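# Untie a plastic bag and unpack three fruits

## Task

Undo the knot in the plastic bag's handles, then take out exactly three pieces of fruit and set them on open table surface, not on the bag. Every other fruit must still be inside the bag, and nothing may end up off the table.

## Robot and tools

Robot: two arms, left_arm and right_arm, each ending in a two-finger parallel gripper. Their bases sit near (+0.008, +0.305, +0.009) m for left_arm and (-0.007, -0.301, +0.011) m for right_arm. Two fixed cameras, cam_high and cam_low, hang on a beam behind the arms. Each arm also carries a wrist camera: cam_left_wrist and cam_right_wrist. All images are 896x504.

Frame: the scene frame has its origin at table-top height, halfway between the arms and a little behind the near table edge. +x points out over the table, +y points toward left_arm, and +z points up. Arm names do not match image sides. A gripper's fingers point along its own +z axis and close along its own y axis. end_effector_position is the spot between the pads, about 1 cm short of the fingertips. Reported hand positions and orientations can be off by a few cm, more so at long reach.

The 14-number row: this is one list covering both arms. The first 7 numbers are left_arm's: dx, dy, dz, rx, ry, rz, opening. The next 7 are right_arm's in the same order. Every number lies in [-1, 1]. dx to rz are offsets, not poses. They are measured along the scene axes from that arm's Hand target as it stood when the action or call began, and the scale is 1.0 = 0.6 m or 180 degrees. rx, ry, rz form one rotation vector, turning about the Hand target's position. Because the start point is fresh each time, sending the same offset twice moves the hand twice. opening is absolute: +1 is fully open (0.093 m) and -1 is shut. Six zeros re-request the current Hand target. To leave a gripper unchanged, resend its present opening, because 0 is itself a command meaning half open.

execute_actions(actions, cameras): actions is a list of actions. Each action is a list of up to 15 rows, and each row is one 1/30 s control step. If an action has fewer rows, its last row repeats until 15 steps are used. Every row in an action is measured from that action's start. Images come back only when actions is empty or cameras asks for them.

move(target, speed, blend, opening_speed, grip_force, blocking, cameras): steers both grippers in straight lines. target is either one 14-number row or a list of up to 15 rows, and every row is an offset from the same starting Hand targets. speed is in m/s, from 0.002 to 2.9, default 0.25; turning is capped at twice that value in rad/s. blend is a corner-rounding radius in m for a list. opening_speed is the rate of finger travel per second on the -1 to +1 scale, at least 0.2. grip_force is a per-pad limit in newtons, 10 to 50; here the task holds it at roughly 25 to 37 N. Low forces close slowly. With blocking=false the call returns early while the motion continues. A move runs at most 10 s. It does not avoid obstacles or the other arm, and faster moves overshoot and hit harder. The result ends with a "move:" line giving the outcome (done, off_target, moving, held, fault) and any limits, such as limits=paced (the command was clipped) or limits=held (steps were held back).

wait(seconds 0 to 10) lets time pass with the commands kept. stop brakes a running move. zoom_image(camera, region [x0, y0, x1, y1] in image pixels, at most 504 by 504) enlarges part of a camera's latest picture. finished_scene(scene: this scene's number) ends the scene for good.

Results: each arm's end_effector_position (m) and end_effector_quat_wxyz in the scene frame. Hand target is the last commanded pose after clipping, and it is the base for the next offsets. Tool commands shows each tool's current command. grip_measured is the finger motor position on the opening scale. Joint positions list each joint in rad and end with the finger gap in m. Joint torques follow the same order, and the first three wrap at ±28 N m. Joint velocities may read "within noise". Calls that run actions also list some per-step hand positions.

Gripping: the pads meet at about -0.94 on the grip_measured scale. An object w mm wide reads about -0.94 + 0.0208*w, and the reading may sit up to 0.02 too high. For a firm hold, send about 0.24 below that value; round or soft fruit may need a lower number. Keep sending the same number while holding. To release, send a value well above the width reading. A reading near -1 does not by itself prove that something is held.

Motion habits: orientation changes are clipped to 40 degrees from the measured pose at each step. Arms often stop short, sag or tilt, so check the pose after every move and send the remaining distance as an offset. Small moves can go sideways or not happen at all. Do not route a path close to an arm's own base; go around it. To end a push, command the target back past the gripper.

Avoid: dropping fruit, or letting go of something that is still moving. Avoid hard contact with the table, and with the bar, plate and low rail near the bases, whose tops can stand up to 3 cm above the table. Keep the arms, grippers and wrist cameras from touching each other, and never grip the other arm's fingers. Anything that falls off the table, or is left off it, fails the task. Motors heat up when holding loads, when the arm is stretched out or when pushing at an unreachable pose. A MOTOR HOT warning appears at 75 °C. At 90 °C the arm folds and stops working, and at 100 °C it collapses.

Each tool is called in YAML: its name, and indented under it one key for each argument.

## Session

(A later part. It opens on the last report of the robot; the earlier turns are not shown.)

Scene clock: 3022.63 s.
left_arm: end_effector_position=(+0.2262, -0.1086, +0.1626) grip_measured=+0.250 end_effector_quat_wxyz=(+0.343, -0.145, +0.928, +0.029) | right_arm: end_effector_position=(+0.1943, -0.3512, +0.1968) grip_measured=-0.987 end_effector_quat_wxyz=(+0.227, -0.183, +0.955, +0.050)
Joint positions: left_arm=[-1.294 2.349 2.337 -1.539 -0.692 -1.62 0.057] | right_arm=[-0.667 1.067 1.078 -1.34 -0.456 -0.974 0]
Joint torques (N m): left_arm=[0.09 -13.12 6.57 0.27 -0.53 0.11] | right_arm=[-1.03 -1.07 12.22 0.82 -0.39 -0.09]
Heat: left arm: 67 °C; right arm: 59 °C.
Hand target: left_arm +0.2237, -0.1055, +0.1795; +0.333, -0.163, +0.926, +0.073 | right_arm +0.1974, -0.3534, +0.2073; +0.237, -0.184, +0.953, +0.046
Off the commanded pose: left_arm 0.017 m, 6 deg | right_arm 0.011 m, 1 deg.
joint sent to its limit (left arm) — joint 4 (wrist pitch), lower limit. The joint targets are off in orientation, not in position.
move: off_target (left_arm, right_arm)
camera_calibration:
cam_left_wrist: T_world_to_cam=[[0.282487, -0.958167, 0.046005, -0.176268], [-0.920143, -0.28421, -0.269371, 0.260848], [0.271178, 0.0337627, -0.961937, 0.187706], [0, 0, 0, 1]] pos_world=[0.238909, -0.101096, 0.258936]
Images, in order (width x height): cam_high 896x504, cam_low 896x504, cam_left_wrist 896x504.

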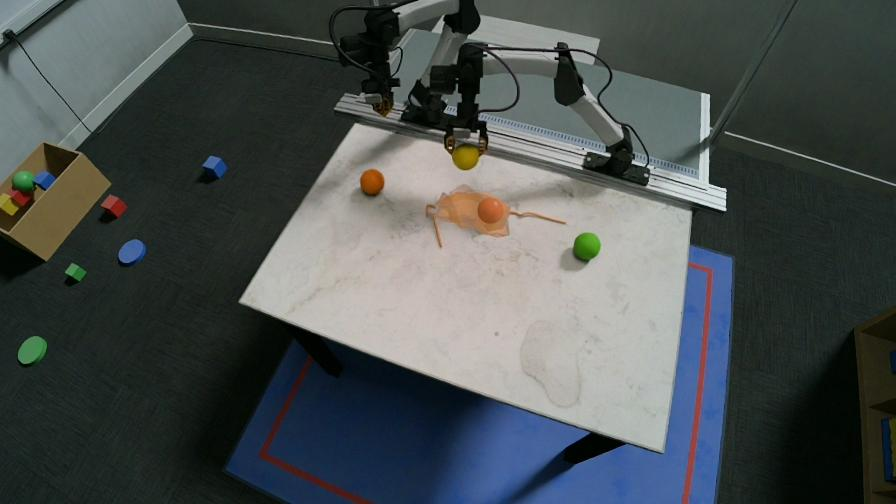

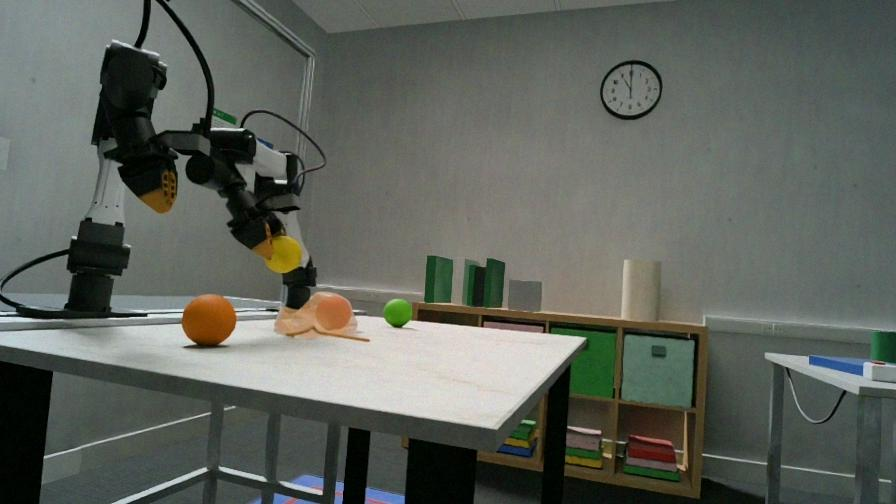

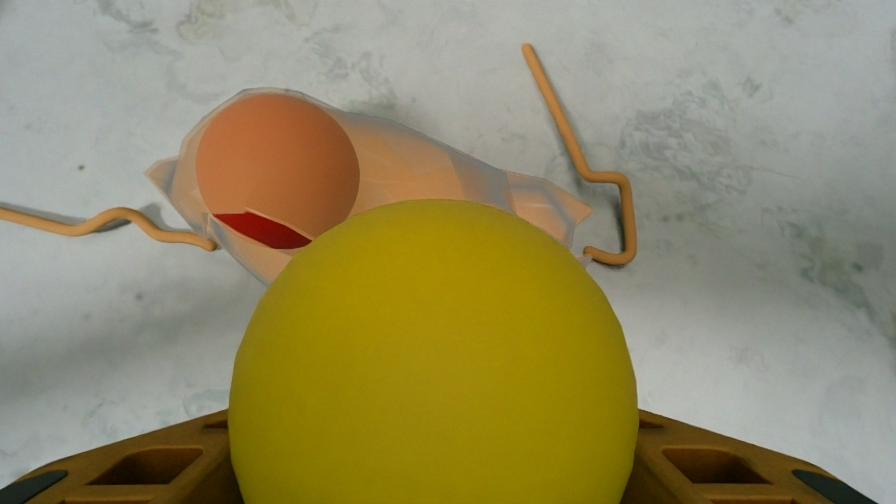

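move:
  target:
    - [0.0, 0.05, 0.05, 0,0,0,-0.3, 0,0,0.0,0,0,0,-1]
    - [0.144,0.826,0.05,0,0,0,-0.3, 0,0,0,0,0,0,-1]
    - [0.144,0.826,-0.17,0,0,0,-0.3, 0,0,0,0,0,0,-1]
  speed: [0.15,0.3,0.12]
  blend: [0.02,0,0]
  cameras: ["cam_left_wrist","cam_low"]

zoom_image:
  camera: "cam_low"
  region: [330, 230, 480, 340]

Scene clock: 3046.47 s.
left_arm: end_effector_position=(+0.3105, +0.3906, +0.0825) grip_measured=+0.250 end_effector_quat_wxyz=(+0.336, -0.166, +0.924, +0.076) | right_arm: end_effector_position=(+0.1943, -0.3512, +0.1968) grip_measured=-0.987 end_effector_quat_wxyz=(+0.227, -0.183, +0.955, +0.050)
Joint positions: left_arm=[0.234 1.236 0.563 -0.215 -0.115 -0.103 0.057] | right_arm=[-0.667 1.067 1.078 -1.34 -0.456 -0.974 0]
Joint torques (N m): left_arm=[0.53 -2.8 6.08 2.08 0.02 0.06] | right_arm=[-1.07 -1.1 12.26 0.81 -0.41 -0.06]
Heat: left arm: 69 °C; right arm: 60 °C.
Hand target: left_arm +0.3102, +0.3900, +0.0776; +0.333, -0.163, +0.926, +0.073 | right_arm +0.1974, -0.3534, +0.2073; +0.237, -0.184, +0.953, +0.046
Off the commanded pose: left_arm 0.005 m, 1 deg | right_arm 0.011 m, 1 deg.
move: off_target (right_arm)
camera_calibration:
cam_left_wrist: T_world_to_cam=[[0.350918, -0.935983, -0.0281525, 0.258099], [-0.904314, -0.330935, -0.269625, 0.472003], [0.243048, 0.120075, -0.962554, 0.0460486], [0, 0, 0, 1]] pos_world=[0.325076, 0.392249, 0.178854]
Images, in order (width x height): cam_low 896x504, cam_left_wrist 896x504.

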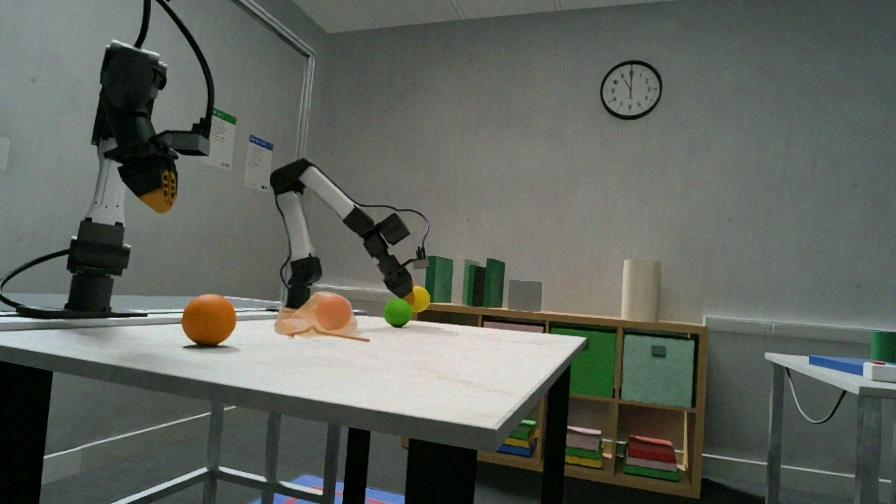

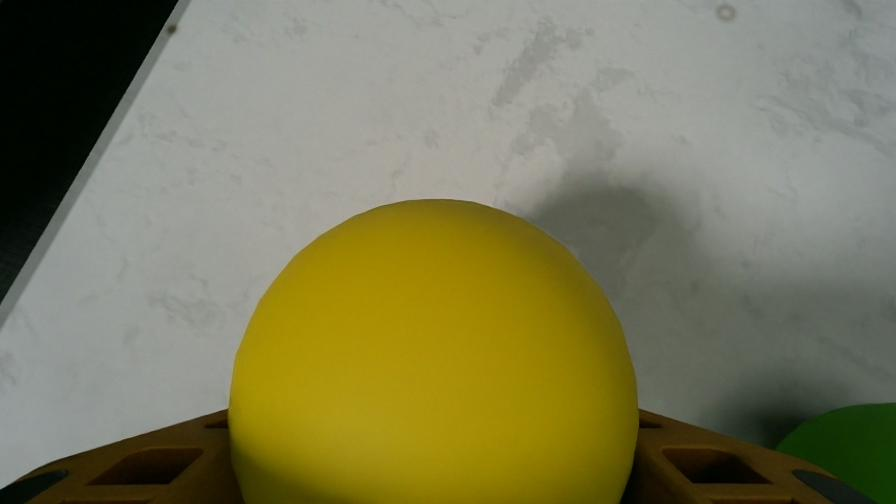

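Scaled by 3.360 from the camera's 896x504 image, which has a finer 1280x720 frame.

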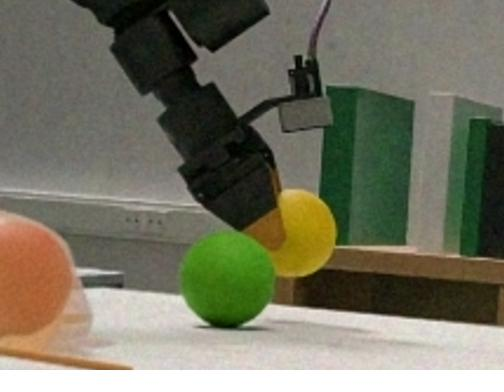

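move:
  target: [0,0,-0.044,0,0,0,-0.3, 0,0,0.0,0,0,0,-1]
  speed: 0.06

move:
  target: [0,0,-0.007,0,0,0,-0.3, 0,0,0.0,0,0,0,-1]
  speed: 0.03

move:
  target: [0,0,-0.006,0,0,0,-0.3, 0,0,0.0,0,0,0,-1]
  speed: 0.03

Scene clock: 3053.67 s.
left_arm: end_effector_position=(+0.3112, +0.3909, +0.0559) grip_measured=+0.250 end_effector_quat_wxyz=(+0.335, -0.166, +0.924, +0.076) | right_arm: end_effector_position=(+0.1943, -0.3512, +0.1968) grip_measured=-0.987 end_effector_quat_wxyz=(+0.227, -0.183, +0.955, +0.050)
Joint positions: left_arm=[0.234 1.309 0.49 -0.069 -0.115 -0.103 0.057] | right_arm=[-0.667 1.067 1.078 -1.34 -0.456 -0.974 0]
Joint torques (N m): left_arm=[0.5 -3.1 5.64 2.03 0.02 0.04] | right_arm=[-0.95 -1.17 12.29 0.82 -0.37 -0.1]
Heat: left arm: 65 °C; right arm: 60 °C.
Hand target: left_arm +0.3102, +0.3900, +0.0511; +0.333, -0.163, +0.926, +0.073 | right_arm +0.1974, -0.3534, +0.2073; +0.237, -0.184, +0.953, +0.046
Off the commanded pose: left_arm 0.005 m, 1 deg | right_arm 0.011 m, 1 deg.
move: off_target (right_arm)

Scene clock: 3054.63 s.
left_arm: end_effector_position=(+0.3114, +0.3910, +0.0520) grip_measured=+0.250 end_effector_quat_wxyz=(+0.336, -0.166, +0.924, +0.076) | right_arm: end_effector_position=(+0.1943, -0.3512, +0.1968) grip_measured=-0.987 end_effector_quat_wxyz=(+0.227, -0.183, +0.955, +0.050)
Joint positions: left_arm=[0.234 1.322 0.479 -0.044 -0.115 -0.103 0.057] | right_arm=[-0.667 1.067 1.078 -1.34 -0.456 -0.974 0]
Joint torques (N m): left_arm=[0.43 -3.07 5.55 2.06 0.03 0.04] | right_arm=[-0.94 -1.17 12.27 0.84 -0.39 -0.1]
Heat: left arm: 65 °C; right arm: 60 °C.
Hand target: left_arm +0.3101, +0.3900, +0.0468; +0.333, -0.163, +0.926, +0.073 | right_arm +0.1974, -0.3534, +0.2073; +0.237, -0.184, +0.953, +0.046
Off the commanded pose: left_arm 0.005 m, 1 deg | right_arm 0.011 m, 1 deg.
move: off_target (right_arm)

Scene clock: 3055.57 s.
left_arm: end_effector_position=(+0.3116, +0.3910, +0.0484) grip_measured=+0.250 end_effector_quat_wxyz=(+0.336, -0.166, +0.924, +0.076) | right_arm: end_effector_position=(+0.1943, -0.3512, +0.1968) grip_measured=-0.987 end_effector_quat_wxyz=(+0.227, -0.183, +0.955, +0.050)
Joint positions: left_arm=[0.234 1.334 0.47 -0.023 -0.115 -0.103 0.057] | right_arm=[-0.667 1.067 1.078 -1.34 -0.456 -0.974 0]
Joint torques (N m): left_arm=[0.47 -3.14 5.53 2.01 0.03 0.03] | right_arm=[-0.95 -1.16 12.37 0.82 -0.37 -0.11]
Heat: left arm: 64 °C; right arm: 60 °C.
Hand target: left_arm +0.3102, +0.3900, +0.0433; +0.333, -0.163, +0.926, +0.073 | right_arm +0.1974, -0.3534, +0.2073; +0.237, -0.184, +0.953, +0.046
Off the commanded pose: left_arm 0.005 m, 1 deg | right_arm 0.011 m, 1 deg.
move: off_target (right_arm)

move:
  target: [0,0,-0.005,0,0,0,-0.3, 0,0,0.0,0,0,0,-1]
  speed: 0.03

move:
  target: [0,0,-0.005,0,0,0,-0.3, 0,0,0.0,0,0,0,-1]
  speed: 0.03

move:
  target: [0,0,-0.005,0,0,0,-0.3, 0,0,0.0,0,0,0,-1]
  speed: 0.03
  cameras: ["cam_low"]

zoom_image:
  camera: "cam_low"
  region: [380, 250, 460, 340]

Scene clock: 3063.57 s.
left_arm: end_effector_position=(+0.3131, +0.3914, +0.0472) grip_measured=+0.250 end_effector_quat_wxyz=(+0.340, -0.166, +0.923, +0.076) | right_arm: end_effector_position=(+0.1943, -0.3512, +0.1968) grip_measured=-0.987 end_effector_quat_wxyz=(+0.227, -0.183, +0.955, +0.050)
Joint positions: left_arm=[0.234 1.343 0.464 -0.001 -0.115 -0.103 0.057] | right_arm=[-0.667 1.067 1.078 -1.34 -0.456 -0.974 0]
Joint torques (N m): left_arm=[0.47 -3 5.3 2.03 0.03 0.03] | right_arm=[-0.88 -1.29 12.21 0.81 -0.4 -0.08]
Heat: left arm: 60 °C; right arm: 60 °C.
Hand target: left_arm +0.3102, +0.3900, +0.0403; +0.333, -0.163, +0.926, +0.073 | right_arm +0.1974, -0.3534, +0.2073; +0.237, -0.184, +0.953, +0.046
Off the commanded pose: left_arm 0.008 m, 1 deg | right_arm 0.011 m, 1 deg.
move: off_target (right_arm)

Scene clock: 3064.40 s.
left_arm: end_effector_position=(+0.3151, +0.3918, +0.0467) grip_measured=+0.250 end_effector_quat_wxyz=(+0.345, -0.166, +0.921, +0.076) | right_arm: end_effector_position=(+0.1943, -0.3512, +0.1968) grip_measured=-0.987 end_effector_quat_wxyz=(+0.227, -0.183, +0.955, +0.050)
Joint positions: left_arm=[0.234 1.351 0.459 0.025 -0.115 -0.103 0.057] | right_arm=[-0.667 1.067 1.078 -1.34 -0.456 -0.974 0]
Joint torques (N m): left_arm=[0.51 -2.86 5.18 1.94 0.03 0.03] | right_arm=[-0.91 -1.2 12.31 0.82 -0.42 -0.09]
Heat: left arm: 60 °C; right arm: 60 °C.
Hand target: left_arm +0.3102, +0.3900, +0.0373; +0.333, -0.163, +0.926, +0.073 | right_arm +0.1974, -0.3534, +0.2073; +0.237, -0.184, +0.953, +0.046
Off the commanded pose: left_arm 0.011 m, 2 deg | right_arm 0.011 m, 1 deg.
move: off_target (left_arm, right_arm)

Scene clock: 3065.23 s.
left_arm: end_effector_position=(+0.3173, +0.3923, +0.0462) grip_measured=+0.250 end_effector_quat_wxyz=(+0.350, -0.166, +0.919, +0.077) | right_arm: end_effector_position=(+0.1943, -0.3512, +0.1968) grip_measured=-0.987 end_effector_quat_wxyz=(+0.227, -0.183, +0.955, +0.050)
Joint positions: left_arm=[0.234 1.36 0.453 0.05 -0.115 -0.103 0.057] | right_arm=[-0.667 1.067 1.078 -1.34 -0.456 -0.974 0]
Joint torques (N m): left_arm=[0.51 -2.82 5.05 1.93 0.03 0.05] | right_arm=[-0.95 -1.22 12.34 0.83 -0.41 -0.06]
Heat: left arm: 60 °C; right arm: 60 °C.
Hand target: left_arm +0.3102, +0.3900, +0.0343; +0.333, -0.163, +0.926, +0.073 | right_arm +0.1974, -0.3534, +0.2073; +0.237, -0.184, +0.953, +0.046
Off the commanded pose: left_arm 0.014 m, 2 deg | right_arm 0.011 m, 1 deg.
move: off_target (left_arm, right_arm)
Images, in order (width x height): cam_low 896x504.

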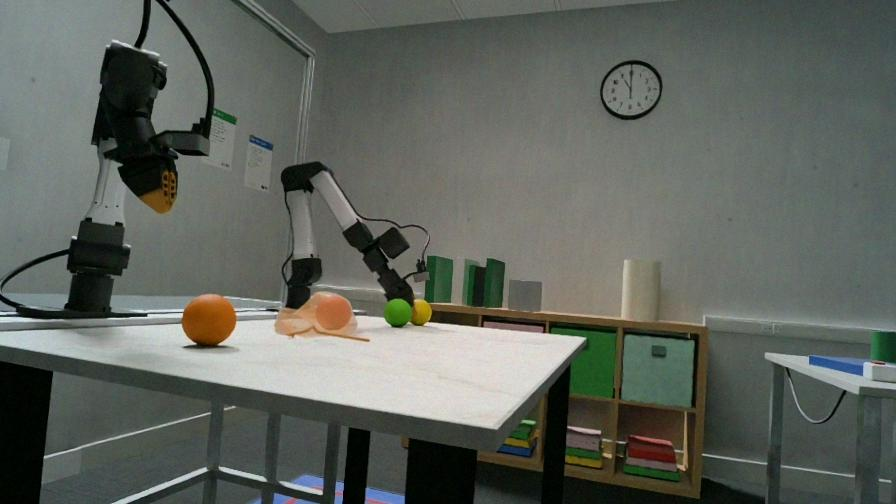

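Scaled by 5.600 from the camera's 896x504 image, which has a finer 1280x720 frame.

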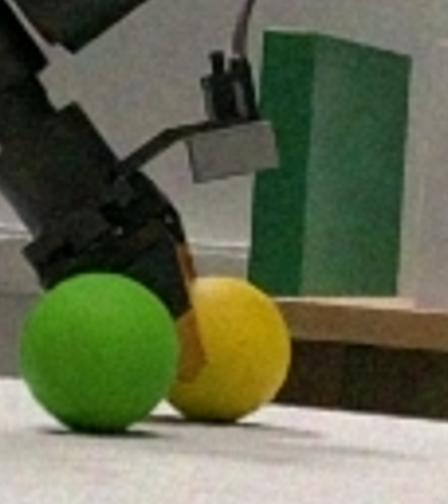

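Contact made. Ease up, open slowly, retreat.

move:
  target:
    - [0.005,0,0.014,0,0,0,-0.3, 0,0,0.0,0,0,0,-1]
    - [0.005,0,0.014,0,0,0,0.9, 0,0,0.0,0,0,0,-1]
  speed: 0.03
  opening_speed: 0.4
  cameras: ["cam_left_wrist"]

move:
  target:
    - [-0.09,-0.05,0.11,0,0,0,1, 0,0,0.0,0,0,0,-1]
    - [-0.17,-0.09,0.25,0,0,0,1, 0,0,0.0,0,0,0,-1]
  speed: [0.06,0.15]
  blend: [0.02,0]
  cameras: ["cam_left_wrist","cam_high","cam_low"]

zoom_image:
  camera: "cam_high"
  region: [340, 100, 700, 290]

Scene clock: 3079.10 s.
left_arm: end_effector_position=(+0.3130, +0.3914, +0.0424) grip_measured=+0.898 end_effector_quat_wxyz=(+0.339, -0.166, +0.923, +0.076) | right_arm: end_effector_position=(+0.1943, -0.3512, +0.1968) grip_measured=-0.987 end_effector_quat_wxyz=(+0.227, -0.183, +0.955, +0.050)
Joint positions: left_arm=[0.234 1.36 0.453 0.026 -0.115 -0.103 0.088] | right_arm=[-0.667 1.067 1.078 -1.34 -0.456 -0.974 0]
Joint torques (N m): left_arm=[0.2 -3.9 7.3 1.68 0.01 0.01] | right_arm=[-0.94 -1.14 12.25 0.84 -0.37 -0.07]
Heat: left arm: 55 °C; right arm: 61 °C.
Hand target: left_arm +0.3132, +0.3900, +0.0427; +0.333, -0.163, +0.926, +0.073 | right_arm +0.1974, -0.3534, +0.2073; +0.237, -0.184, +0.953, +0.046
Off the commanded pose: left_arm 0.001 m, 1 deg | right_arm 0.011 m, 1 deg.
move: off_target (right_arm)
camera_calibration:
cam_left_wrist: T_world_to_cam=[[0.351053, -0.935962, -0.0271508, 0.256807], [-0.902416, -0.330451, -0.27649, 0.4632], [0.249812, 0.121564, -0.960633, 0.00396126], [0, 0, 0, 1]] pos_world=[0.326856, 0.392945, 0.138848]
Images, in order (width x height): cam_left_wrist 896x504.

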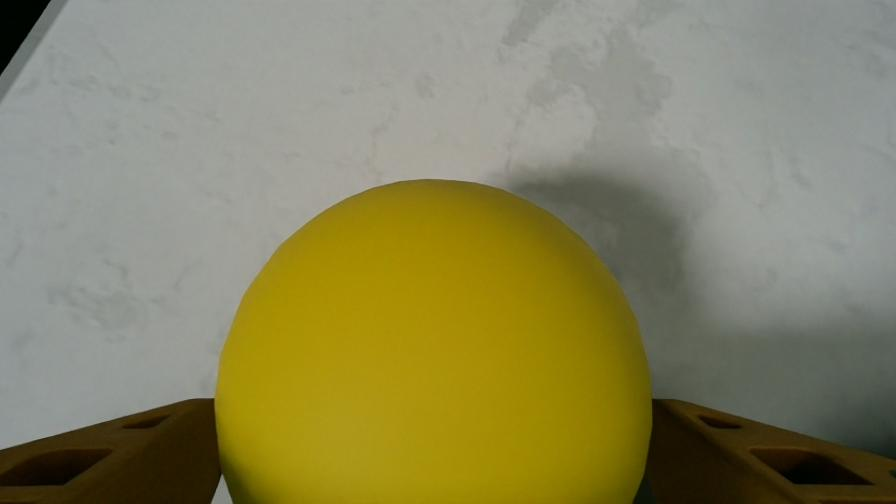

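Scene clock: 3082.13 s.
left_arm: end_effector_position=(+0.2134, +0.3352, +0.1881) grip_measured=+1.000 end_effector_quat_wxyz=(+0.334, -0.160, +0.926, +0.070) | right_arm: end_effector_position=(+0.1943, -0.3512, +0.1968) grip_measured=-0.987 end_effector_quat_wxyz=(+0.227, -0.183, +0.955, +0.050)
Joint positions: left_arm=[-0.048 0.732 0.801 -1.002 -0.273 -0.321 0.093] | right_arm=[-0.667 1.067 1.078 -1.34 -0.456 -0.974 0]
Joint torques (N m): left_arm=[-0.1 -0.42 8.54 1.65 -0.26 -0.09] | right_arm=[-1.06 -1.24 12.27 0.82 -0.37 -0.1]
Heat: left arm: 55 °C; right arm: 61 °C.
Hand target: left_arm +0.2112, +0.3360, +0.1927; +0.333, -0.163, +0.926, +0.073 | right_arm +0.1974, -0.3534, +0.2073; +0.237, -0.184, +0.953, +0.046
Off the commanded pose: left_arm 0.005 m, 1 deg | right_arm 0.011 m, 1 deg.
move: off_target (right_arm)
camera_calibration:
cam_left_wrist: T_world_to_cam=[[0.335193, -0.941888, -0.022183, 0.247567], [-0.910598, -0.317836, -0.264181, 0.390228], [0.241778, 0.108751, -0.964218, 0.182298], [0, 0, 0, 1]] pos_world=[0.228282, 0.337384, 0.284358]
Images, in order (width x height): cam_high 896x504, cam_low 896x504, cam_left_wrist 896x504.

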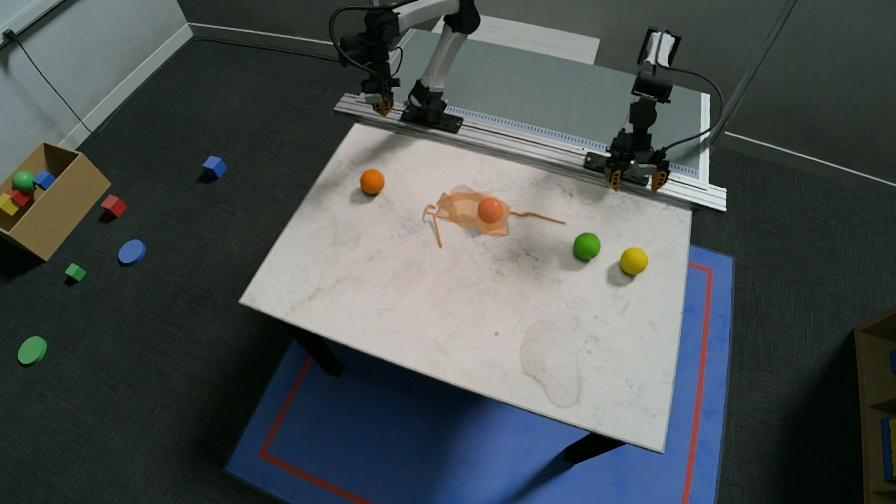

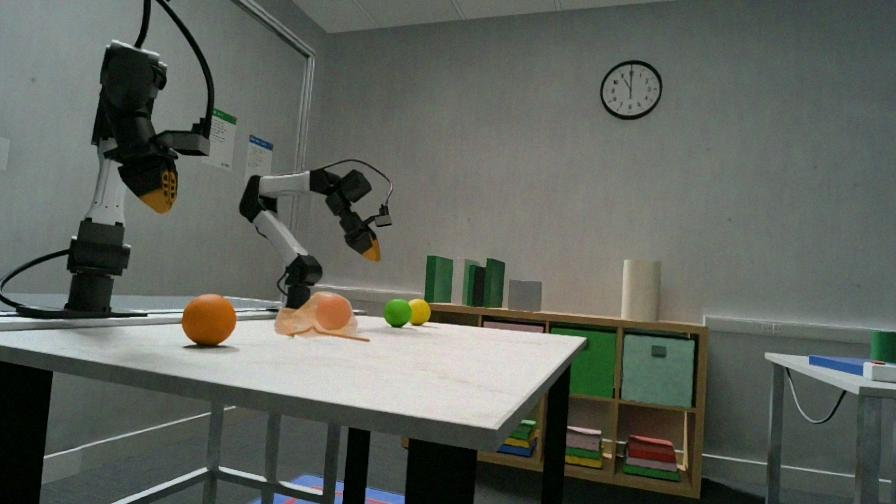

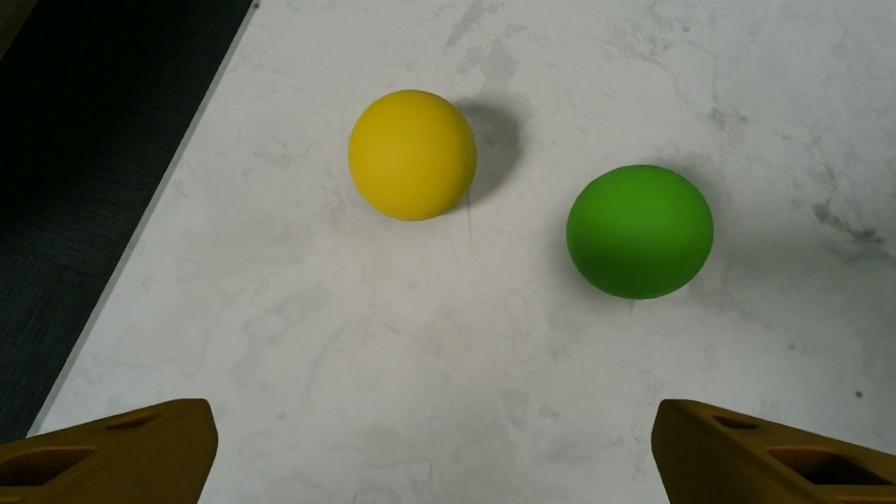

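Scaled by 1.400 from the camera's 896x504 image, which has a finer 1280x720 frame.

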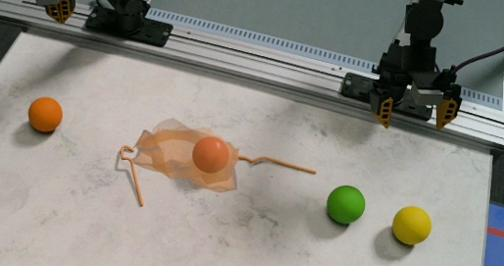

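wait:
  seconds: 1
  cameras: ["cam_high"]

finished_scene:
  scene: 2

Scene clock: 3094.23 s.
left_arm: end_effector_position=(+0.2133, +0.3353, +0.1880) grip_measured=+1.000 end_effector_quat_wxyz=(+0.334, -0.160, +0.926, +0.070) | right_arm: end_effector_position=(+0.1943, -0.3512, +0.1968) grip_measured=-0.987 end_effector_quat_wxyz=(+0.227, -0.183, +0.955, +0.050)
Joint positions: left_arm=[-0.048 0.732 0.801 -1.003 -0.273 -0.321 0.093] | right_arm=[-0.667 1.067 1.078 -1.34 -0.456 -0.974 0]
Joint torques (N m): left_arm=[-0.14 -0.42 8.59 1.57 -0.28 -0.12] | right_arm=[-1.01 -1.1 12.25 0.83 -0.37 -0.11]
Heat: left arm: 51 °C; right arm: 61 °C.
Hand target: left_arm +0.2112, +0.3360, +0.1927; +0.333, -0.163, +0.926, +0.073 | right_arm +0.1974, -0.3534, +0.2073; +0.237, -0.184, +0.953, +0.046
Tool commands: left_gripper/opening=+1.0 right_gripper/opening=-1.0
Off the commanded pose: left_arm 0.005 m, 1 deg | right_arm 0.011 m, 1 deg.
wait: 1.00 s; at rest from the start
Images, in order (width x height): cam_high 896x504.

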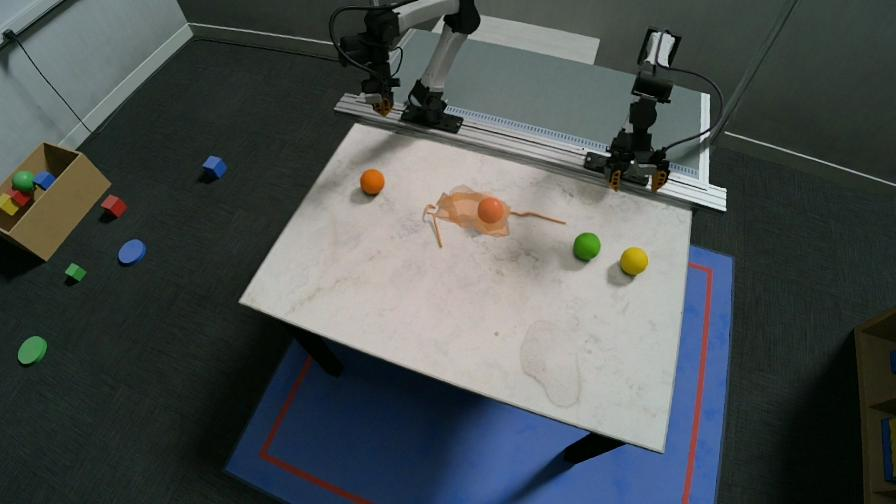

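The scene is finished: the task was done.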